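# Lift three sand cores from mould onto plywood boards

## Task

Remove exactly three sand cores from the mould: the long core with the rounded nose, plus the two upright bladed cores sitting in the mould half on the robot's right side. Set all three down on the plywood boards next to the mould and release them. The remaining two cores must stay upright in the mould, untouched.

## Robot and tools

ROBOT. Two 6-joint arms, left_arm and right_arm, each with a two-finger gripper and a wrist camera (cam_left_wrist, cam_right_wrist, both 896x504). Joint order for every arm, in every row and every result list: waist, shoulder, elbow, wrist pitch, wrist yaw, wrist roll. Stated ranges in rad: waist -2.618 to 3.054, shoulder 0.000 to 3.142, elbow 0.000 to 3.142, wrist pitch -1.571 to 1.571, wrist yaw -1.571 to 1.571, wrist roll -2.094 to 2.094; each real end may differ by up to 0.059 rad.

FRAMES. Scene frame: origin at table-top height midway between the nominal bases, +x out over the table, +z up, left_arm on the +y side (image left/right need not match). Calibrated bases: left_arm at (+0.031, +0.345, 0) m, quat_wxyz (+1.000, 0, 0, +0.008); right_arm at (+0.030, -0.335, 0) m, quat_wxyz (+1.000, 0, 0, -0.014). Each gripper's end_effector_position (m) and end_effector_quat_wxyz are reported in that arm's own base frame and may be off by a few cm. That point sits between the finger pads, roughly 1 cm short of the tips; the fingers point along gripper +z and close along gripper y.

ROW FORMAT (shared by execute_actions and move). One row = 14 numbers, each in [-1, 1], always for both arms: left waist, shoulder, elbow, wrist pitch, wrist yaw, wrist roll, left opening, then the same seven for right_arm. The six joint numbers are scaled offsets, not poses: 1.0 equals 2.224 rad for waist, shoulder and elbow, and 8.485 rad for the three wrist joints. They are measured from the Joint targets printed in the latest result (as they stood when the action or move began), never from the previous row, so sending the same offset twice moves the joint twice. Send 0 for a joint to hold it. The opening is absolute: +1 fully open, -1 closed; to keep a gripper unchanged, resend its current command, since 0 means half-open.

execute_actions(actions, cameras). actions: list of actions; each action is a list of up to 15 rows, one per 1/30 s control step; a short action repeats its final row to fill 15 steps. An action is rejected for both arms if it would push a joint more than 0.059 rad beyond its range; a malformed call, or a first action failing that check, rejects the whole call. An empty actions list returns full state, the scene number, and all camera images. cameras: list of names, ["all"], or [] for none; an unknown name invalidates the call.

move(target, speed, blend, opening_speed, grip_force, blocking, cameras). target: one 14-number row or a list of up to 15 rows; every row is an offset from the same starting Joint targets, not chained. All joints interpolate together, so the hand traces a curve, without avoiding obstacles or the other arm. speed: rad/s for the joint with farthest to travel, 0.01 to 12.57, default 0.5 (one value or one per target). blend: rad of corner rounding per waypoint, default 0 (full stop). opening_speed: opening change per second on the -1..+1 scale, at least 0.2; use it to close gently. grip_force: newtons per pad, 10 to 50, one value or one per arm; it persists, and low values close slowly. blocking=false returns after about 0.5 s while motion continues. The result ends with a move: line: done, off_target (resting more than 0.035 rad away), moving, held, or fault, possibly naming arms, plus limits=held if steps were withheld. Neither done nor off_target tells you about contact.

wait(seconds 0 to 10, cameras): let the scene run holding the last command. stop(cameras): brakes a running move. zoom_image(camera, region): region [x0, y0, x1, y1] in pixels of that camera's latest image, at most 504 by 504. finished_scene(scene): integer of the current scene; ends it for good, call nothing after it.

RESULTS. Joint positions (rad, then finger-pad gap in m, 0.094 when open), Joint velocities (rad/s, m/s; may say within noise or be omitted), Joint targets (base for your next offsets), Tool commands, grip_measured (measured opening on the command scale; reads slightly wide when empty and a few hundredths narrower than a squeezed part), grip_effort_nm (motor effort, negative closing; not pad force), joint torques (N m, includes arm weight, wraps at ±28 on joints 1-3). "joint sent to its limit" means a joint hit its real end; "joint command not followed" means the clearance check altered targets. MOTOR HOT appears at 75 °C; at 90 °C an OVER-TEMPERATURE FAULT folds that arm away for good.

MOTION LIMITS. Each step, targets may lead the measured angle by at most 0.339 rad (first three joints) or 2.2 rad (wrists), and targets putting the hand over 200 mm from its current place are scaled back, so big offsets may need several actions. A stopped or pushed arm keeps pressing; command its targets back past its positions to relieve it.

CAUTIONS. Do not drop cores, release them while moving, or knock the two cores that must stay. Approach slowly; fast moves and targets far past contact hit hard. Keep the arms and grippers apart, never close on the other arm's fingers, and keep the wrist-camera cables off parts, fixtures and the table. Nothing may end up off the table. Avoid long holds with an arm stretched or straining, which heats motors. Loose objects may occasionally be nudged by outside pushes.

Each tool is called after "Call:" by a JSON object that holds its "api" and its "payload", one argument or row to a line.

## Session

Call:
{"api": "execute_actions", "payload": {
  "actions": []
}}

Scene clock: 0.00 s.
left_arm: end_effector_position=(+0.3628, -0.0246, +0.2019) grip_measured=+1.000 grip_effort_nm=n/a end_effector_quat_wxyz=(+0.567, -0.059, +0.819, -0.064) | right_arm: end_effector_position=(+0.3464, +0.0128, +0.2780) grip_measured=+1.000 grip_effort_nm=n/a end_effector_quat_wxyz=(+0.512, -0.227, +0.829, +0.002)
Joint positions: left_arm=[-0.096 1.023 0.565 0.102 -0.051 -0.204 0.094] | right_arm=[-0.157 1.051 1.019 -0.506 -0.374 -0.477 0.094]
Joint velocities: within noise
Joint torques (N m): no reading
Heat: left arm: 34 °C; right arm: 36 °C.
Joint targets: left_arm=[-0.096 1.015 0.574 0.108 -0.052 -0.203] | right_arm=[-0.157 1.043 1.031 -0.504 -0.378 -0.476]
Tool commands: left_gripper/opening=+1.0 right_gripper/opening=+1.0

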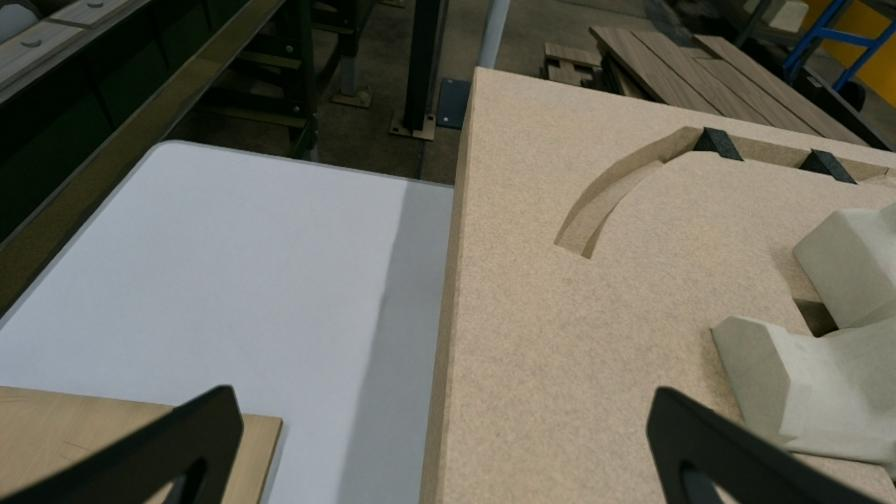

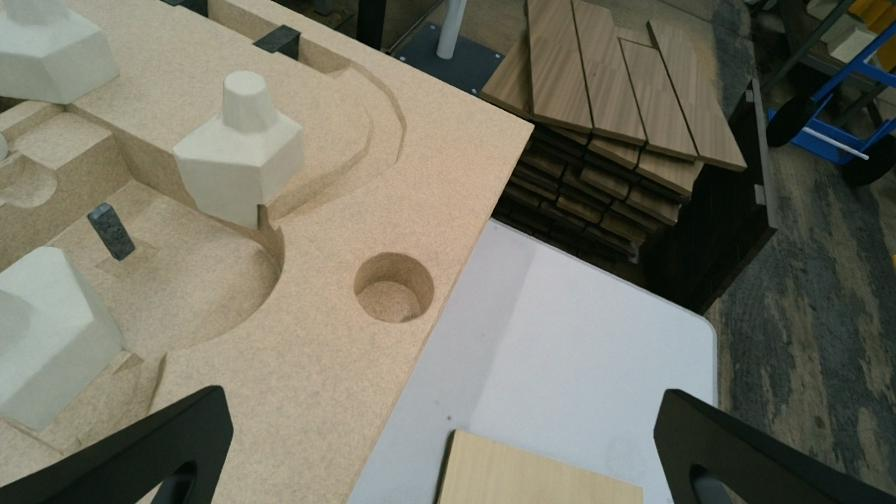

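Call:
{"api": "move", "payload": {
  "target": [0.0432,0.308,0.7761,-0.1895,0.0061,0.0239,1,0.0706,0.2954,0.5706,-0.1174,0.0445,0.0561,1],
  "speed": 1.0,
  "cameras": ["all"]
}}

Scene clock: 21.53 s.
left_arm: end_effector_position=(+0.3760, -0.0001, +0.3712) grip_measured=+1.000 grip_effort_nm=0.04 end_effector_quat_wxyz=(+0.329, -0.001, +0.944, +0.002) | right_arm: end_effector_position=(+0.3779, -0.0001, +0.3697) grip_measured=+1.000 grip_effort_nm=0.03 end_effector_quat_wxyz=(+0.329, -0.002, +0.944, +0.001)
Joint positions: left_arm=[-0.007 1.687 2.279 -1.492 -0.008 -0.006 0.094] | right_arm=[-0.006 1.69 2.275 -1.486 -0.006 -0.008 0.094]
Joint torques (N m): left_arm=[0.72 -4.6 5.44 1.57 0.12 0.03] | right_arm=[0.49 -4.72 6.3 0.95 0.06 0.04]
Heat: left arm: 36 °C; right arm: 38 °C.
Joint targets: left_arm=[0.000 1.700 2.300 -1.500 0.000 0.000] | right_arm=[0.000 1.700 2.300 -1.501 0.000 0.000]
move: done

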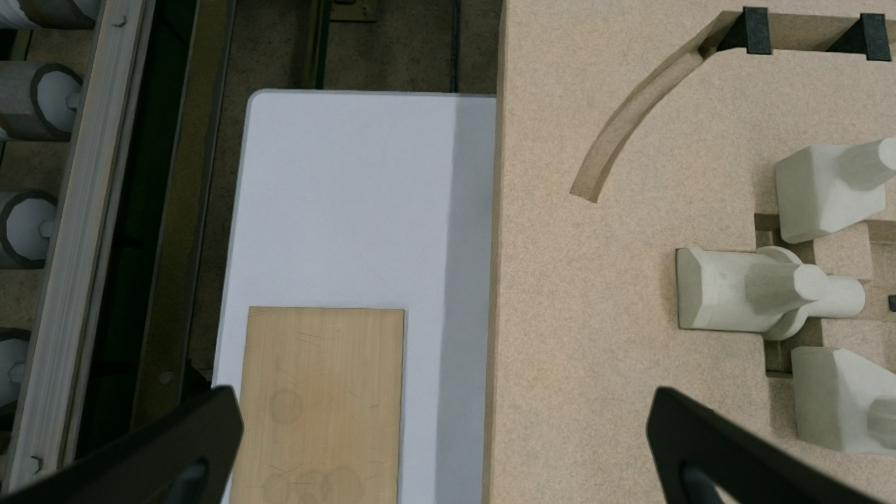

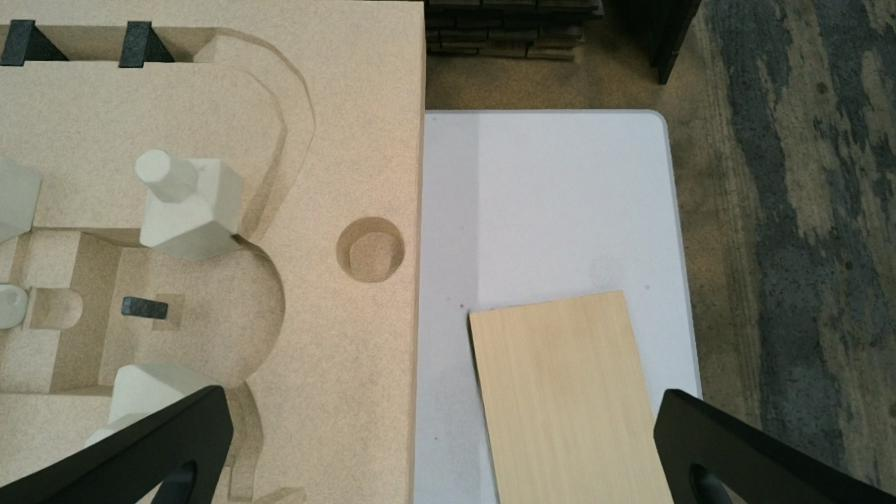

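Call:
{"api": "zoom_image", "payload": {
  "camera": "cam_right_wrist",
  "region": [0, 100, 420, 504]
}}

Call:
{"api": "zoom_image", "payload": {
  "camera": "cam_left_wrist",
  "region": [560, 90, 896, 490]
}}

Scaled by 1.200.

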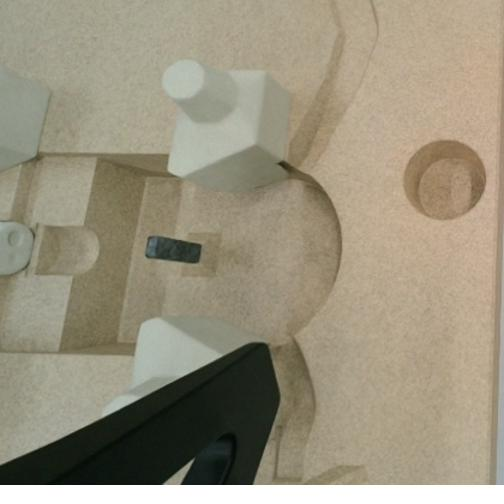

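Scaled by 1.260.

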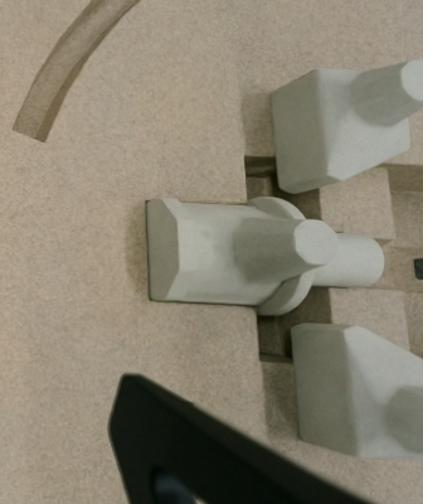

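Call:
{"api": "move", "payload": {
  "target": [-0.2023,-0.0899,-0.0899,0,0,0,1,0.2023,-0.0899,-0.0899,0,0,0,1],
  "speed": 0.8,
  "cameras": ["all"]
}}

Scene clock: 55.13 s.
left_arm: end_effector_position=(+0.2977, -0.1409, +0.3723) grip_measured=+1.000 grip_effort_nm=0.03 end_effector_quat_wxyz=(+0.320, +0.206, +0.922, -0.073) | right_arm: end_effector_position=(+0.2977, +0.1438, +0.3735) grip_measured=+1.000 grip_effort_nm=0.03 end_effector_quat_wxyz=(+0.323, -0.212, +0.919, +0.073)
Joint positions: left_arm=[-0.445 1.513 2.107 -1.497 0 -0.005 0.094] | right_arm=[0.445 1.513 2.108 -1.491 -0.003 -0.007 0.094]
Joint torques (N m): left_arm=[-0.36 -4.97 3.12 1.6 0.04 0] | right_arm=[0.36 -5.11 3.69 1 0.01 0.03]
Heat: left arm: 36 °C; right arm: 38 °C.
Joint targets: left_arm=[-0.450 1.500 2.101 -1.500 0.000 0.000] | right_arm=[0.450 1.500 2.100 -1.501 -0.001 0.000]
move: done

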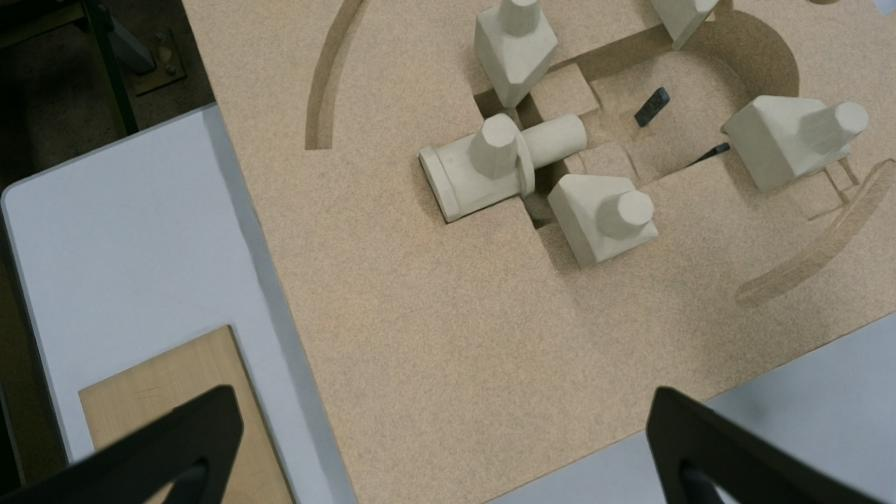

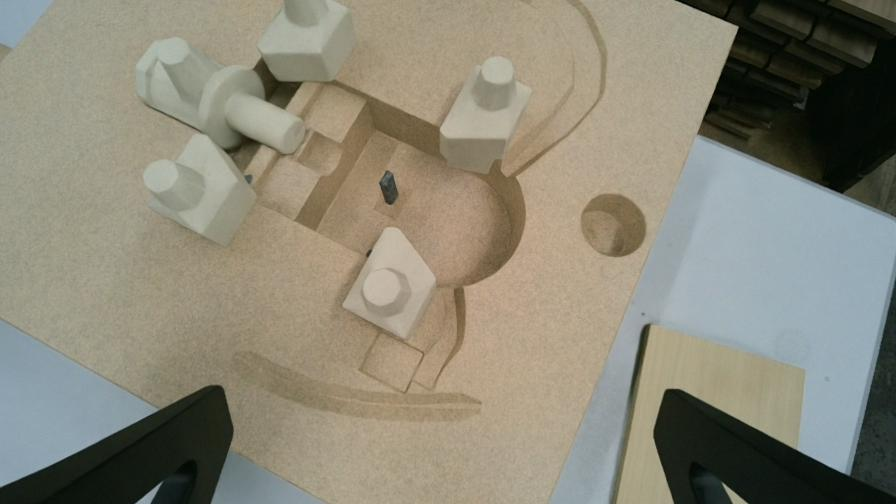

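Call:
{"api": "zoom_image", "payload": {
  "camera": "cam_right_wrist",
  "region": [320, 200, 540, 420]
}}

Call:
{"api": "zoom_image", "payload": {
  "camera": "cam_right_wrist",
  "region": [380, 30, 600, 230]
}}

Call:
{"api": "zoom_image", "payload": {
  "camera": "cam_left_wrist",
  "region": [600, 40, 896, 300]
}}

Call:
{"api": "zoom_image", "payload": {
  "camera": "cam_left_wrist",
  "region": [380, 0, 680, 280]
}}

Call:
{"api": "zoom_image", "payload": {
  "camera": "cam_right_wrist",
  "region": [110, 0, 400, 270]
}}

Scaled by 2.291.

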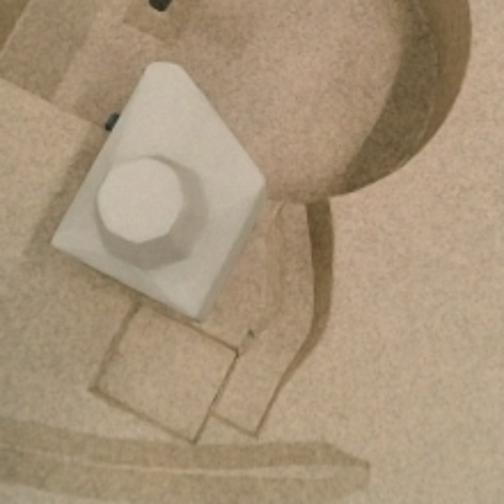

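Scaled by 2.291.

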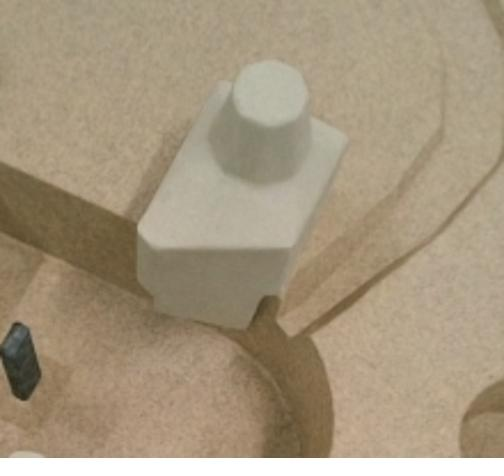

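Scaled by 1.703.

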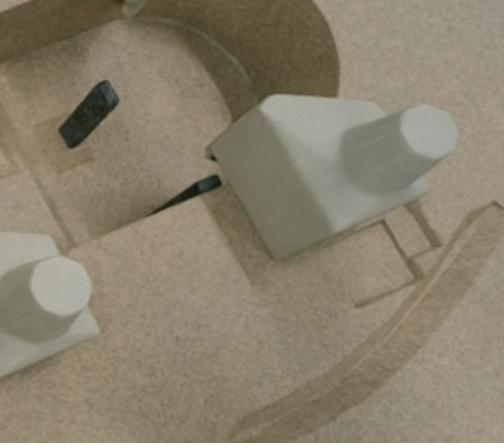

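Scaled by 1.680.

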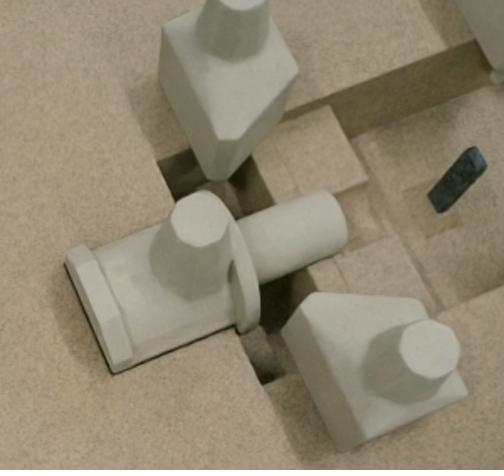

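Scaled by 1.738.

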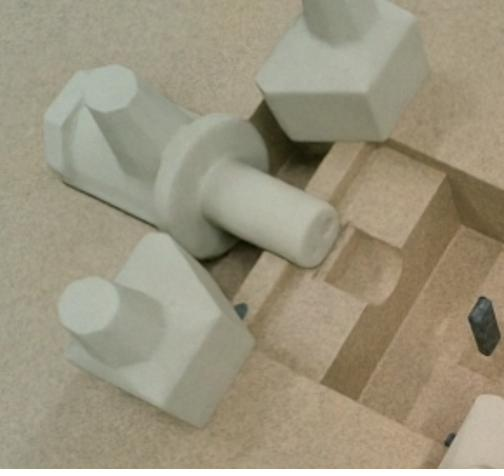

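Call:
{"api": "move", "payload": {
  "target": [0,0,0,0,0,0,1,0.045,0.0669,-0.1626,0.0367,0,0,1],
  "speed": 0.8,
  "cameras": ["all"]
}}

Scene clock: 90.47 s.
left_arm: end_effector_position=(+0.2977, -0.1409, +0.3723) grip_measured=+1.000 grip_effort_nm=0.03 end_effector_quat_wxyz=(+0.320, +0.206, +0.922, -0.073) | right_arm: end_effector_position=(+0.3318, +0.2036, +0.2338) grip_measured=+1.000 grip_effort_nm=0.03 end_effector_quat_wxyz=(+0.210, -0.267, +0.939, +0.059)
Joint positions: left_arm=[-0.445 1.513 2.107 -1.497 0 -0.005 0.094] | right_arm=[0.547 1.658 1.737 -1.209 -0.002 -0.007 0.094]
Joint torques (N m): left_arm=[-0.46 -5.05 3.21 1.59 0.03 0.02] | right_arm=[0.27 -7.19 5.68 0.95 0 0.04]
Heat: left arm: 35 °C; right arm: 38 °C.
Joint targets: left_arm=[-0.450 1.500 2.101 -1.500 0.000 0.000] | right_arm=[0.550 1.649 1.739 -1.189 -0.001 0.000]
move: done

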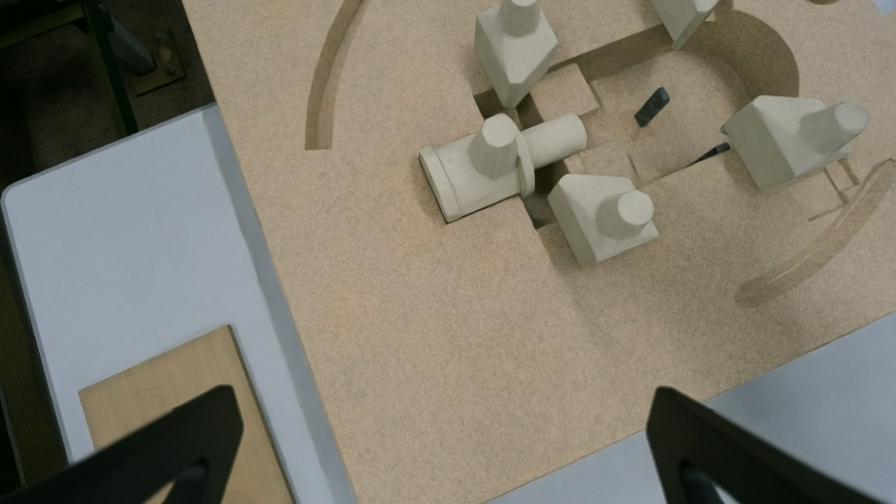

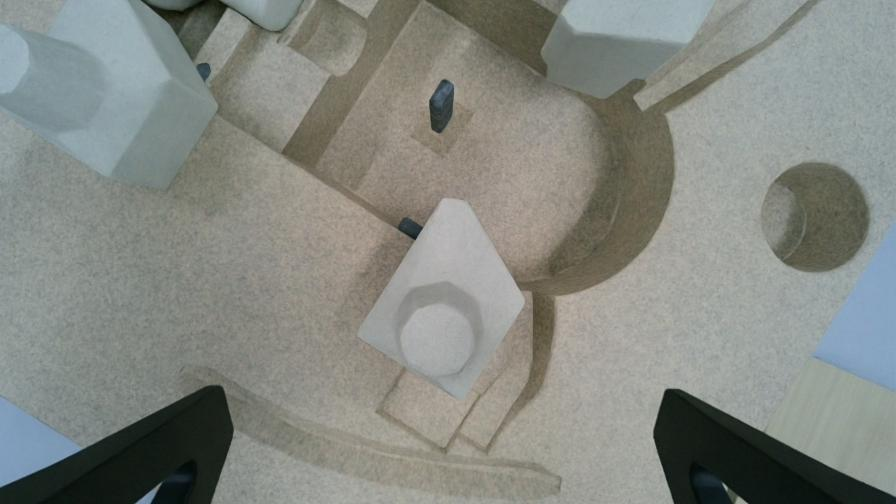

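Call:
{"api": "move", "payload": {
  "target": [0,0,0,0,0,0,1,0,-0.0165,-0.1613,0.0378,0,0,1],
  "speed": 0.4,
  "cameras": ["cam_right_wrist"]
}}

Scene clock: 102.27 s.
left_arm: end_effector_position=(+0.2977, -0.1409, +0.3723) grip_measured=+1.000 grip_effort_nm=0.03 end_effector_quat_wxyz=(+0.320, +0.206, +0.922, -0.073) | right_arm: end_effector_position=(+0.3360, +0.2062, +0.1482) grip_measured=+1.000 grip_effort_nm=0.03 end_effector_quat_wxyz=(+0.201, -0.267, +0.941, +0.057)
Joint positions: left_arm=[-0.445 1.513 2.107 -1.497 0 -0.005 0.094] | right_arm=[0.547 1.646 1.386 -0.89 -0.002 -0.007 0.094]
Joint torques (N m): left_arm=[-0.39 -5.03 3.12 1.62 0.01 0] | right_arm=[0.28 -9.37 5.34 0.94 0.01 0.04]
Heat: left arm: 36 °C; right arm: 37 °C.
Joint targets: left_arm=[-0.450 1.500 2.101 -1.500 0.000 0.000] | right_arm=[0.550 1.612 1.380 -0.868 -0.001 0.000]
move: done
Images, in order (width x height): cam_right_wrist 896x504.

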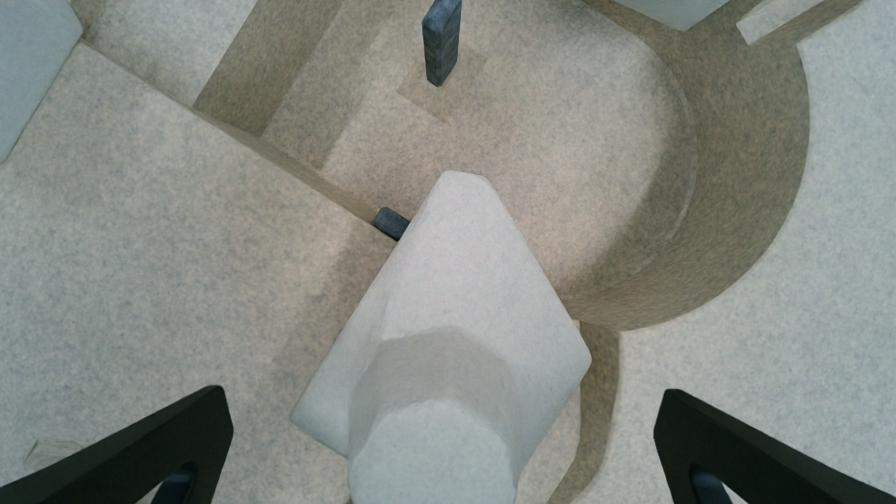

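Call:
{"api": "move", "payload": {
  "target": [0,0,0,0,0,0,1,0,0,0,0,0,0,-0.7],
  "grip_force": 30,
  "opening_speed": 1.0,
  "cameras": ["cam_right_wrist"]
}}

Scene clock: 110.27 s.
left_arm: end_effector_position=(+0.2977, -0.1409, +0.3723) grip_measured=+1.000 grip_effort_nm=0.03 end_effector_quat_wxyz=(+0.320, +0.206, +0.922, -0.073) | right_arm: end_effector_position=(+0.3355, +0.2071, +0.1499) grip_measured=-0.221 grip_effort_nm=-0.58 end_effector_quat_wxyz=(+0.203, -0.267, +0.940, +0.060)
Joint positions: left_arm=[-0.445 1.513 2.107 -1.497 0 -0.005 0.094] | right_arm=[0.547 1.642 1.386 -0.889 -0.008 -0.006 0.037]
Joint torques (N m): left_arm=[-0.28 -5.12 3.18 1.59 0.02 0] | right_arm=[0.27 -8.98 5.34 0.97 0.07 0.03]
Heat: left arm: 36 °C; right arm: 37 °C.
Joint targets: left_arm=[-0.450 1.500 2.101 -1.500 0.000 0.000] | right_arm=[0.550 1.613 1.380 -0.868 0.000 0.000]
grip_force (N): 30, 30
move: done
Images, in order (width x height): cam_right_wrist 896x504.

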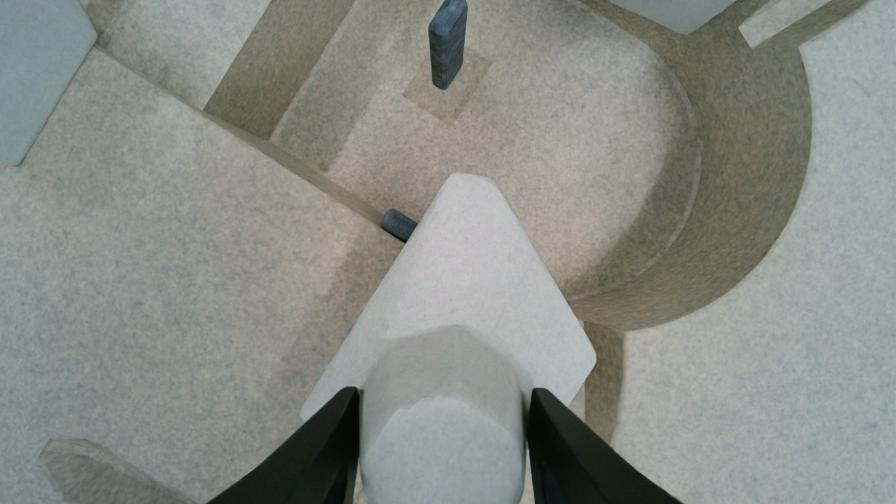

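Call:
{"api": "move", "payload": {
  "target": [
    [0,0,0,0,0,0,1,0,0.0162,0.1614,-0.0378,0,0,-0.7],
    [0,0,0,0,0,0,1,0,0.0677,0.3202,-0.0661,0,0,-0.7]
  ],
  "speed": [0.3,0.5],
  "blend": 0.05,
  "cameras": ["all"]
}}

Scene clock: 117.27 s.
left_arm: end_effector_position=(+0.2977, -0.1409, +0.3723) grip_measured=+1.000 grip_effort_nm=0.03 end_effector_quat_wxyz=(+0.320, +0.206, +0.922, -0.073) | right_arm: end_effector_position=(+0.3299, +0.2032, +0.2739) grip_measured=-0.234 grip_effort_nm=-0.63 end_effector_quat_wxyz=(+0.193, -0.268, +0.942, +0.056)
Joint positions: left_arm=[-0.445 1.513 2.107 -1.497 0 -0.005 0.094] | right_arm=[0.547 1.764 2.049 -1.452 -0.006 -0.006 0.036]
Joint torques (N m): left_arm=[-0.31 -5.01 3.22 1.6 0.03 -0.02] | right_arm=[0.25 -6.93 8.42 0.94 0.04 0.03]
Heat: left arm: 36 °C; right arm: 37 °C.
Joint targets: left_arm=[-0.450 1.500 2.101 -1.500 0.000 0.000] | right_arm=[0.550 1.763 2.092 -1.430 -0.001 0.000]
grip_force (N): 30, 30
move: off_target (right_arm); right_arm: the elbow is farthest, 0.043 rad from its target

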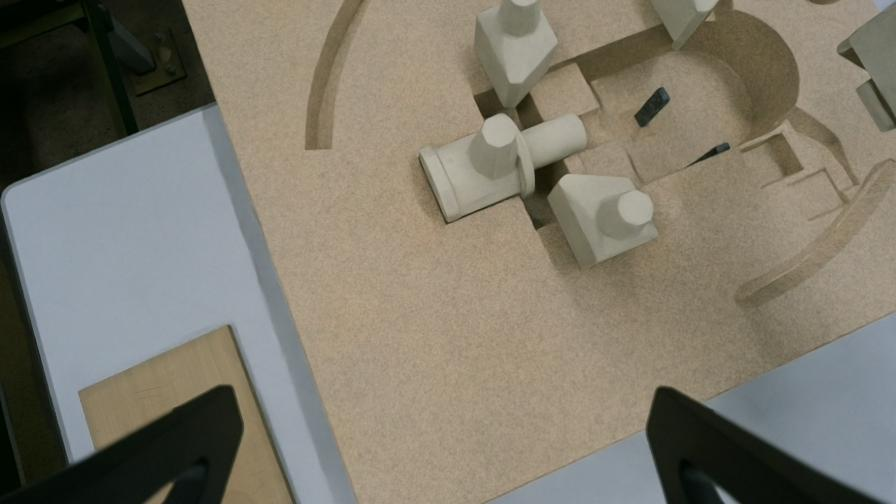

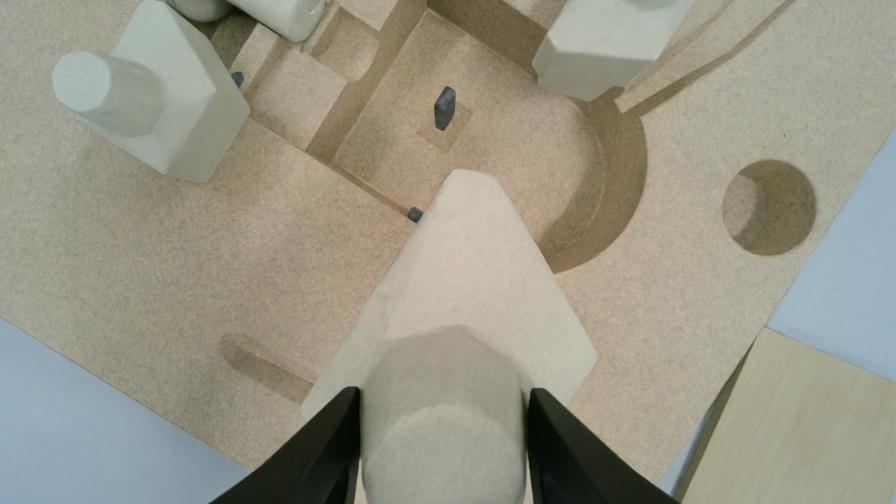

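Call:
{"api": "zoom_image", "payload": {
  "camera": "cam_left_wrist",
  "region": [716, 0, 896, 180]
}}

Scaled by 2.800.

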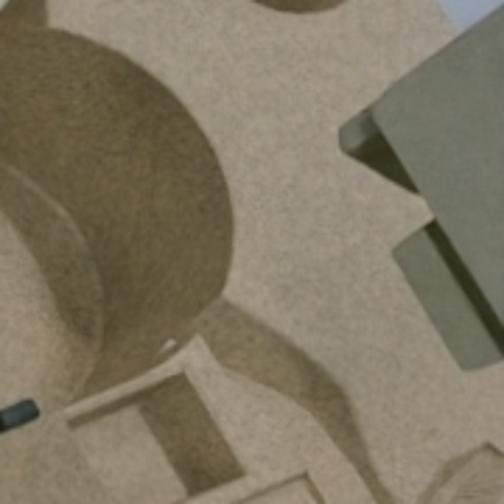

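Call:
{"api": "move", "payload": {
  "target": [-0.2248,-0.3193,-0.8013,0.2323,0,0,1,0,0,0,0,0,0,-0.7],
  "speed": 0.8,
  "cameras": ["cam_left_wrist"]
}}

Scene clock: 129.50 s.
left_arm: end_effector_position=(+0.1964, -0.2685, +0.2393) grip_measured=+1.000 grip_effort_nm=0.03 end_effector_quat_wxyz=(+0.617, +0.325, +0.642, -0.316) | right_arm: end_effector_position=(+0.3299, +0.2032, +0.2739) grip_measured=-0.234 grip_effort_nm=-0.63 end_effector_quat_wxyz=(+0.193, -0.268, +0.942, +0.056)
Joint positions: left_arm=[-0.942 0.806 0.324 0.445 0 -0.005 0.094] | right_arm=[0.547 1.764 2.049 -1.452 -0.006 -0.006 0.036]
Joint torques (N m): left_arm=[-0.49 -1.87 5.38 2.5 0.02 0] | right_arm=[0.28 -6.91 8.43 0.94 0.04 0.03]
Heat: left arm: 36 °C; right arm: 37 °C.
Joint targets: left_arm=[-0.950 0.790 0.318 0.471 0.000 0.000] | right_arm=[0.550 1.763 2.092 -1.429 -0.001 0.000]
grip_force (N): 30, 30
move: off_target (right_arm); right_arm: the elbow is farthest, 0.043 rad from its target
Images, in order (width x height): cam_left_wrist 896x504.

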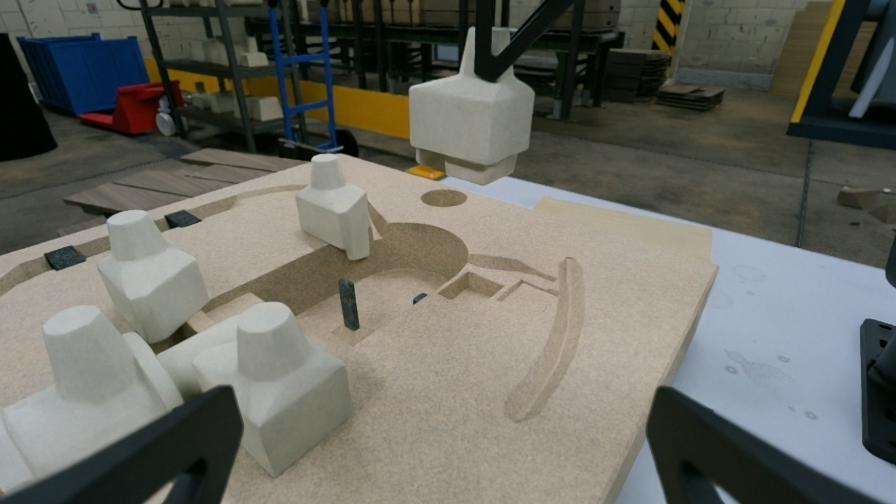

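Call:
{"api": "zoom_image", "payload": {
  "camera": "cam_left_wrist",
  "region": [370, 20, 570, 220]
}}

Scaled by 2.520.

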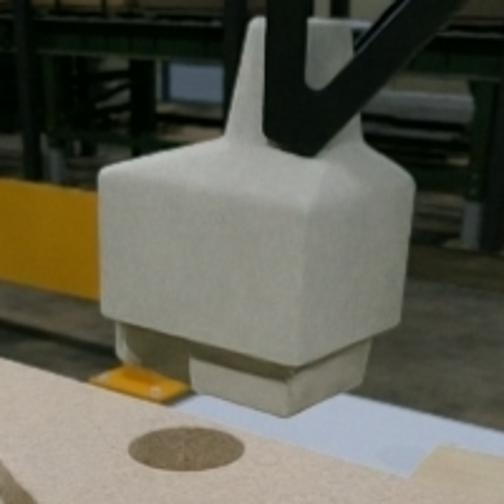

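Call:
{"api": "move", "payload": {
  "target": [
    [0,0,0,0,0,0,1,-0.3746,0.0382,0.0484,-0.0027,0,0,-0.7],
    [0,0,0,0,0,0,1,-0.3746,-0.0335,-0.2308,0.0517,0,0,-0.7],
    [0,0,0,0,0,0,1,-0.3746,-0.0218,-0.3975,0.0985,0,0,-0.7]
  ],
  "speed": [0.7,0.5,0.3],
  "blend": 0.05,
  "cameras": ["all"]
}}

Scene clock: 146.20 s.
left_arm: end_effector_position=(+0.1964, -0.2685, +0.2395) grip_measured=+1.000 grip_effort_nm=0.03 end_effector_quat_wxyz=(+0.618, +0.325, +0.642, -0.317) | right_arm: end_effector_position=(+0.4021, -0.1168, +0.1101) grip_measured=-0.235 grip_effort_nm=-0.63 end_effector_quat_wxyz=(+0.248, +0.134, +0.959, -0.038)
Joint positions: left_arm=[-0.942 0.806 0.324 0.445 0 -0.005 0.094] | right_arm=[-0.283 1.685 1.238 -0.617 0.005 -0.006 0.036]
Joint torques (N m): left_arm=[-0.58 -2.02 5.26 2.51 0.05 -0.01] | right_arm=[-0.03 -4.72 3.67 1.11 -0.05 0.03]
Heat: left arm: 39 °C; right arm: 37 °C.
Joint targets: left_arm=[-0.950 0.790 0.318 0.471 0.000 0.000] | right_arm=[-0.283 1.714 1.208 -0.594 -0.001 0.000]
grip_force (N): 30, 30
move: done

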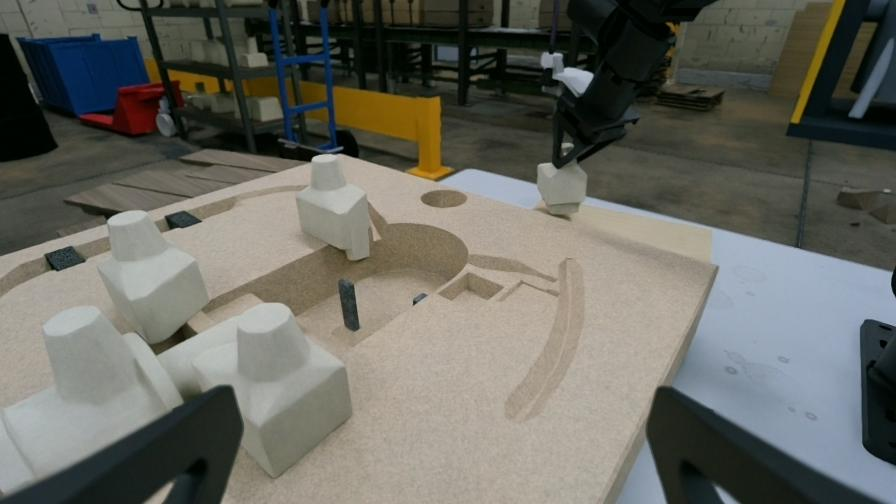

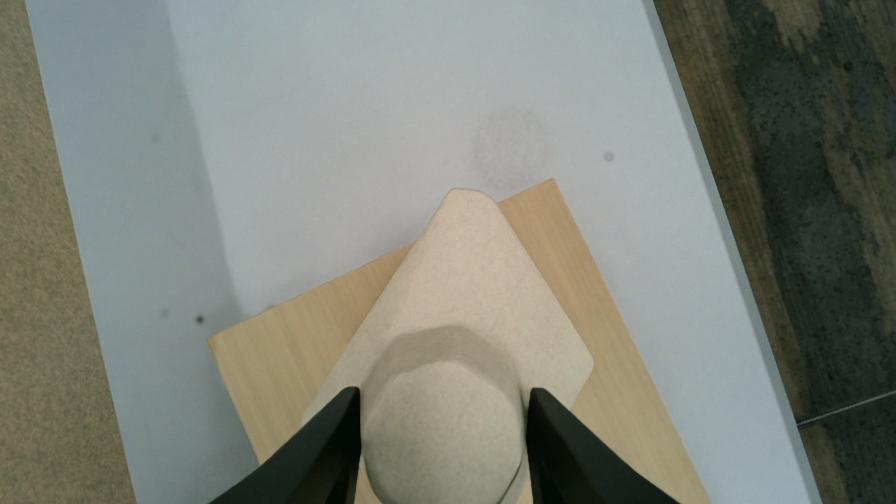

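Call:
{"api": "move", "payload": {
  "target": [0,0,0,0,0,0,1,0,-0.0069,-0.0842,0.0203,0,0,-0.7],
  "speed": 0.15,
  "cameras": ["all"]
}}

Call:
{"api": "zoom_image", "payload": {
  "camera": "cam_left_wrist",
  "region": [500, 110, 660, 270]
}}

Scene clock: 153.77 s.
left_arm: end_effector_position=(+0.1964, -0.2685, +0.2396) grip_measured=+1.000 grip_effort_nm=0.03 end_effector_quat_wxyz=(+0.618, +0.325, +0.642, -0.317) | right_arm: end_effector_position=(+0.4297, -0.1233, +0.1069) grip_measured=-0.263 grip_effort_nm=-0.63 end_effector_quat_wxyz=(+0.348, +0.124, +0.928, -0.051)
Joint positions: left_arm=[-0.942 0.806 0.324 0.446 0 -0.005 0.094] | right_arm=[-0.283 1.666 1.079 -0.266 -0.004 -0.016 0.035]
Joint torques (N m): left_arm=[-0.58 -1.88 5.34 2.52 0 0.01] | right_arm=[-0.02 -4.33 1.58 -0.26 0.02 0.14]
Heat: left arm: 40 °C; right arm: 36 °C.
Joint targets: left_arm=[-0.950 0.790 0.318 0.471 0.000 0.000] | right_arm=[-0.283 1.699 1.021 -0.421 -0.001 0.000]
grip_force (N): 30, 30
move: off_target (right_arm); right_arm: the wrist pitch is farthest, 0.156 rad from its target

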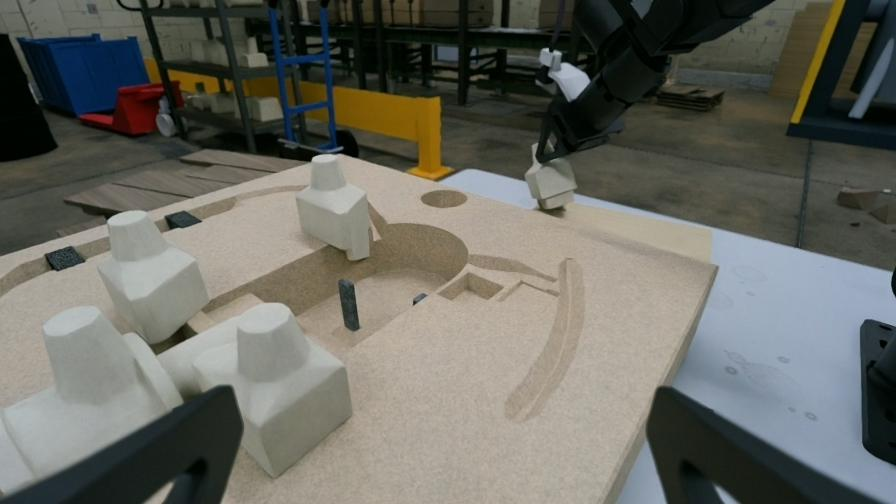

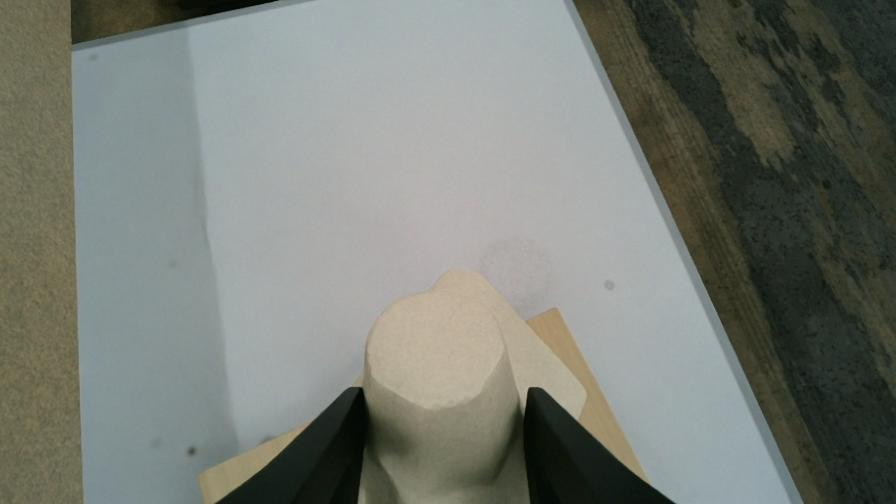

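Scaled by 3.150.

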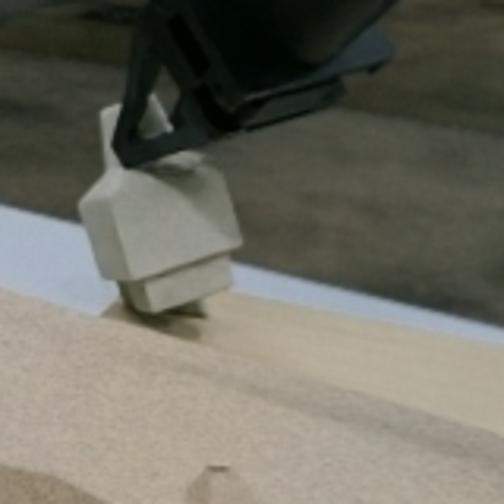

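Call:
{"api": "move", "payload": {
  "target": [0,0,0,0,0,0,1,0,-0.0047,0.2508,-0.0671,0,0,-0.7],
  "speed": 0.3,
  "cameras": ["all"]
}}

Call:
{"api": "zoom_image", "payload": {
  "camera": "cam_left_wrist",
  "region": [460, 50, 660, 250]
}}

Scene clock: 166.43 s.
left_arm: end_effector_position=(+0.1964, -0.2685, +0.2396) grip_measured=+1.000 grip_effort_nm=0.03 end_effector_quat_wxyz=(+0.618, +0.325, +0.642, -0.317) | right_arm: end_effector_position=(+0.3863, -0.1112, +0.1696) grip_measured=-0.278 grip_effort_nm=-0.63 end_effector_quat_wxyz=(+0.197, +0.135, +0.971, -0.028)
Joint positions: left_arm=[-0.942 0.806 0.324 0.446 0 -0.005 0.094] | right_arm=[-0.283 1.696 1.534 -1.008 -0.001 -0.007 0.034]
Joint torques (N m): left_arm=[-0.58 -1.89 5.38 2.5 0.04 0] | right_arm=[-0.02 -7.53 9.29 0.92 0 0.04]
Heat: left arm: 41 °C; right arm: 35 °C.
Joint targets: left_arm=[-0.950 0.790 0.318 0.471 0.000 0.000] | right_arm=[-0.283 1.689 1.578 -0.991 0.000 0.000]
grip_force (N): 30, 30
move: off_target (right_arm); right_arm: the elbow is farthest, 0.045 rad from its target

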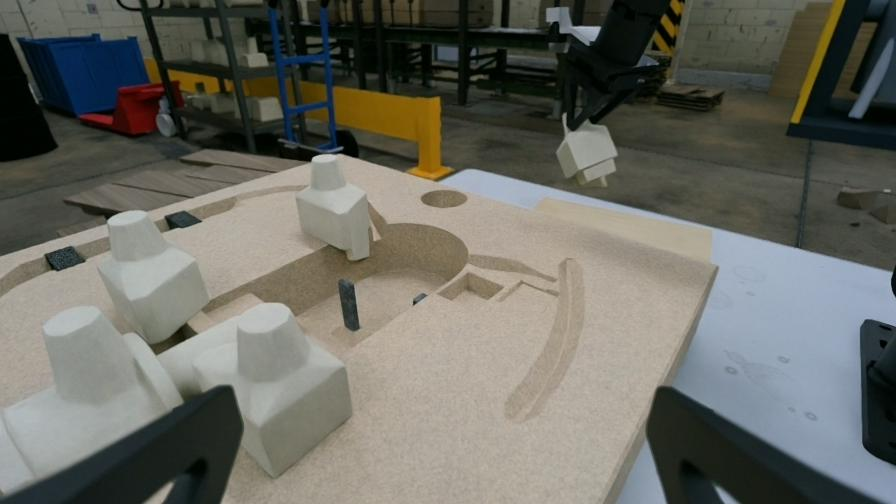

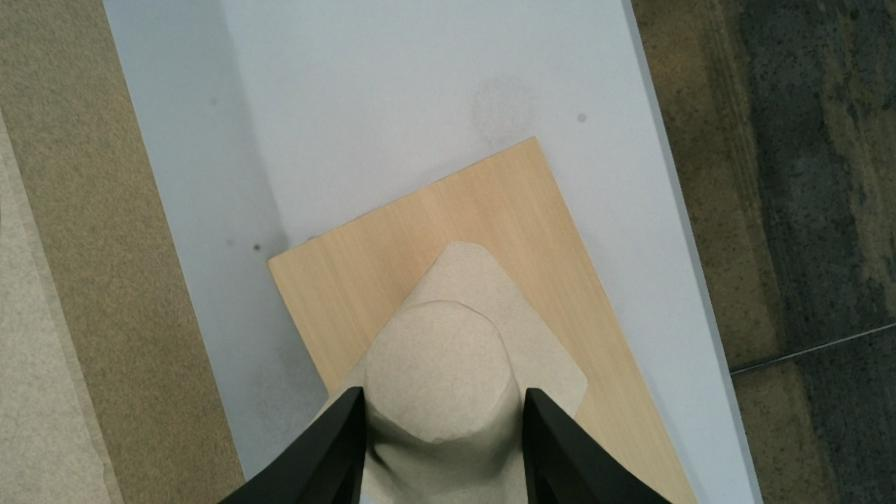

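Scaled by 2.520.

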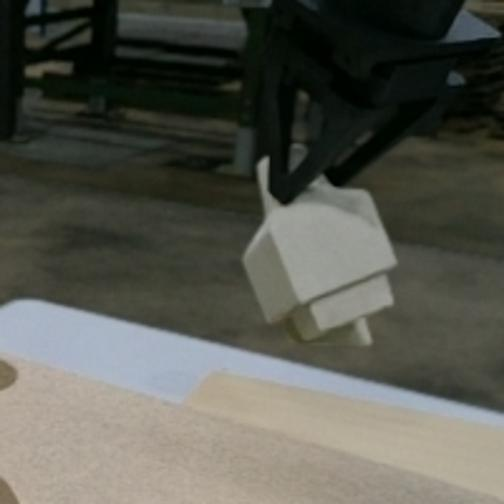

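Call:
{"api": "move", "payload": {
  "target": [0,0,0,0,0,0,1,0,0.0857,0.0273,-0.0316,0,0,-0.7],
  "speed": 0.3,
  "cameras": ["all"]
}}

Call:
{"api": "zoom_image", "payload": {
  "camera": "cam_left_wrist",
  "region": [460, 50, 660, 250]
}}

Scene clock: 201.63 s.
left_arm: end_effector_position=(+0.1964, -0.2685, +0.2396) grip_measured=+1.000 grip_effort_nm=0.03 end_effector_quat_wxyz=(+0.618, +0.325, +0.642, -0.317) | right_arm: end_effector_position=(+0.3511, -0.1009, +0.1112) grip_measured=-0.278 grip_effort_nm=-0.63 end_effector_quat_wxyz=(+0.027, +0.137, +0.990, -0.003)
Joint positions: left_arm=[-0.942 0.806 0.324 0.446 0 -0.005 0.094] | right_arm=[-0.283 1.877 1.602 -1.24 -0.001 -0.007 0.034]
Joint torques (N m): left_arm=[-0.55 -1.98 5.18 2.49 0.02 -0.02] | right_arm=[-0.09 -7.8 8.25 0.05 0 0.05]
Heat: left arm: 43 °C; right arm: 40 °C.
Joint targets: left_arm=[-0.950 0.790 0.318 0.471 0.000 0.000] | right_arm=[-0.283 1.880 1.639 -1.259 -0.001 0.000]
grip_force (N): 30, 30
move: off_target (right_arm); right_arm: the elbow is farthest, 0.037 rad from its target

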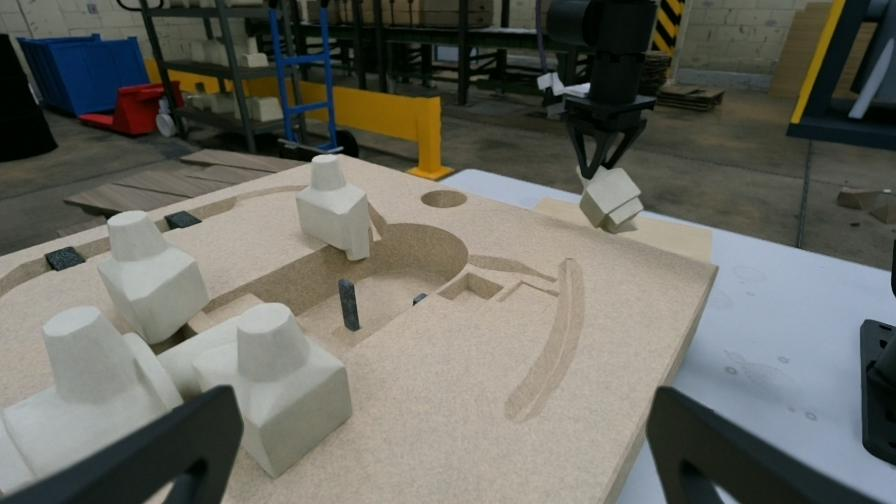

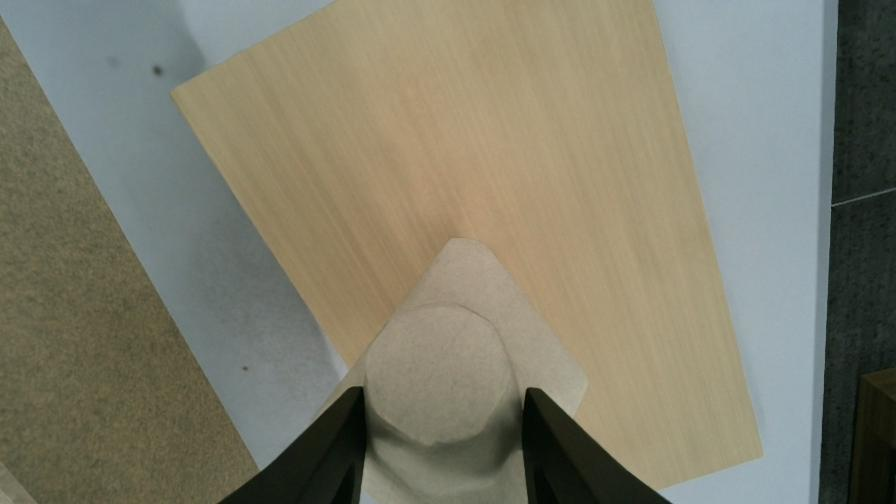

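Scaled by 2.520.

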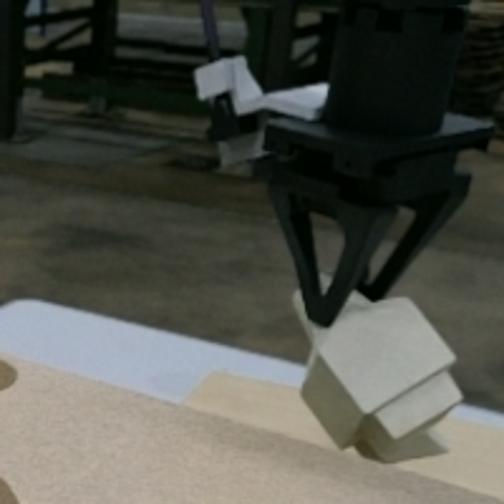

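Call:
{"api": "move", "payload": {
  "target": [0,0,0,0,0,0,1,-0.0526,0.0024,-0.0496,0.0136,0,0,-0.7],
  "speed": 0.2,
  "grip_force": [30,16],
  "cameras": ["all"]
}}

Call:
{"api": "zoom_image", "payload": {
  "camera": "cam_left_wrist",
  "region": [460, 50, 660, 250]
}}

Scene clock: 214.47 s.
left_arm: end_effector_position=(+0.1964, -0.2685, +0.2396) grip_measured=+1.000 grip_effort_nm=0.03 end_effector_quat_wxyz=(+0.618, +0.325, +0.642, -0.317) | right_arm: end_effector_position=(+0.3564, -0.1366, +0.1000) grip_measured=-0.278 grip_effort_nm=-0.38 end_effector_quat_wxyz=(+0.064, +0.192, +0.979, +0.008)
Joint positions: left_arm=[-0.942 0.806 0.324 0.446 0 -0.005 0.094] | right_arm=[-0.388 1.877 1.55 -1.121 -0.041 0.003 0.034]
Joint torques (N m): left_arm=[-0.51 -1.87 5.35 2.51 0.02 -0.01] | right_arm=[-1.1 -7.49 3.85 0.14 0.37 -0.06]
Heat: left arm: 44 °C; right arm: 39 °C.
Joint targets: left_arm=[-0.950 0.790 0.318 0.471 0.000 0.000] | right_arm=[-0.400 1.885 1.529 -1.143 0.000 0.000]
grip_force (N): 30, 16
move: off_target (right_arm); right_arm: the wrist yaw is farthest, 0.040 rad from its target

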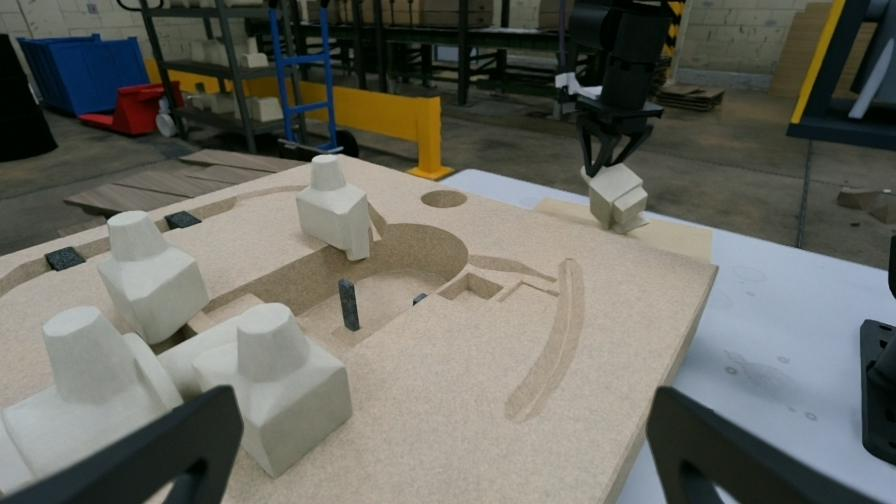

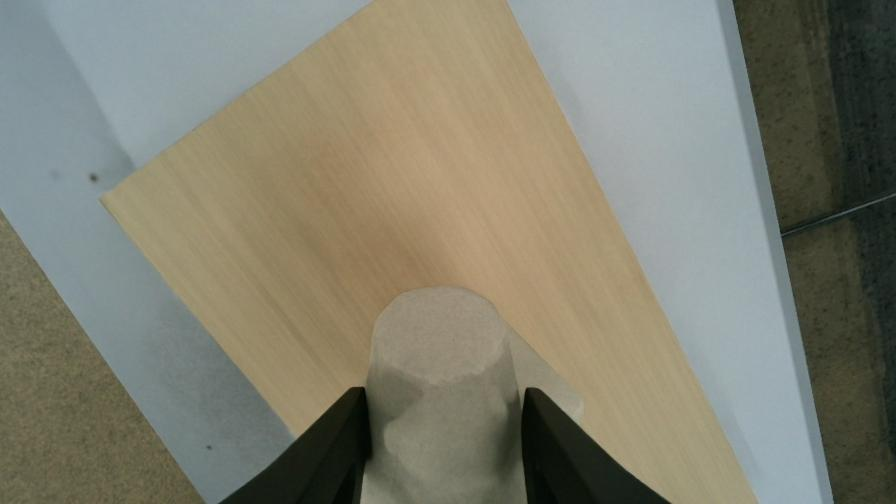

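Scaled by 2.520.

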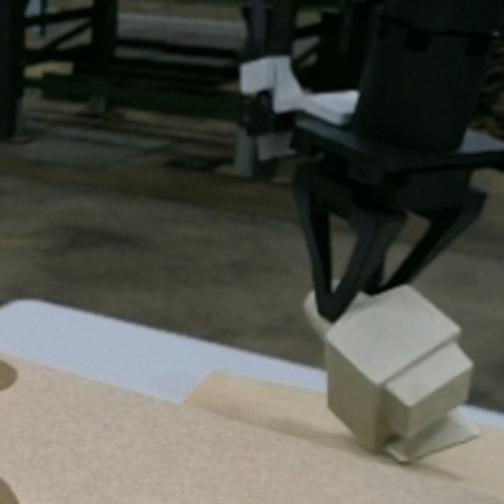

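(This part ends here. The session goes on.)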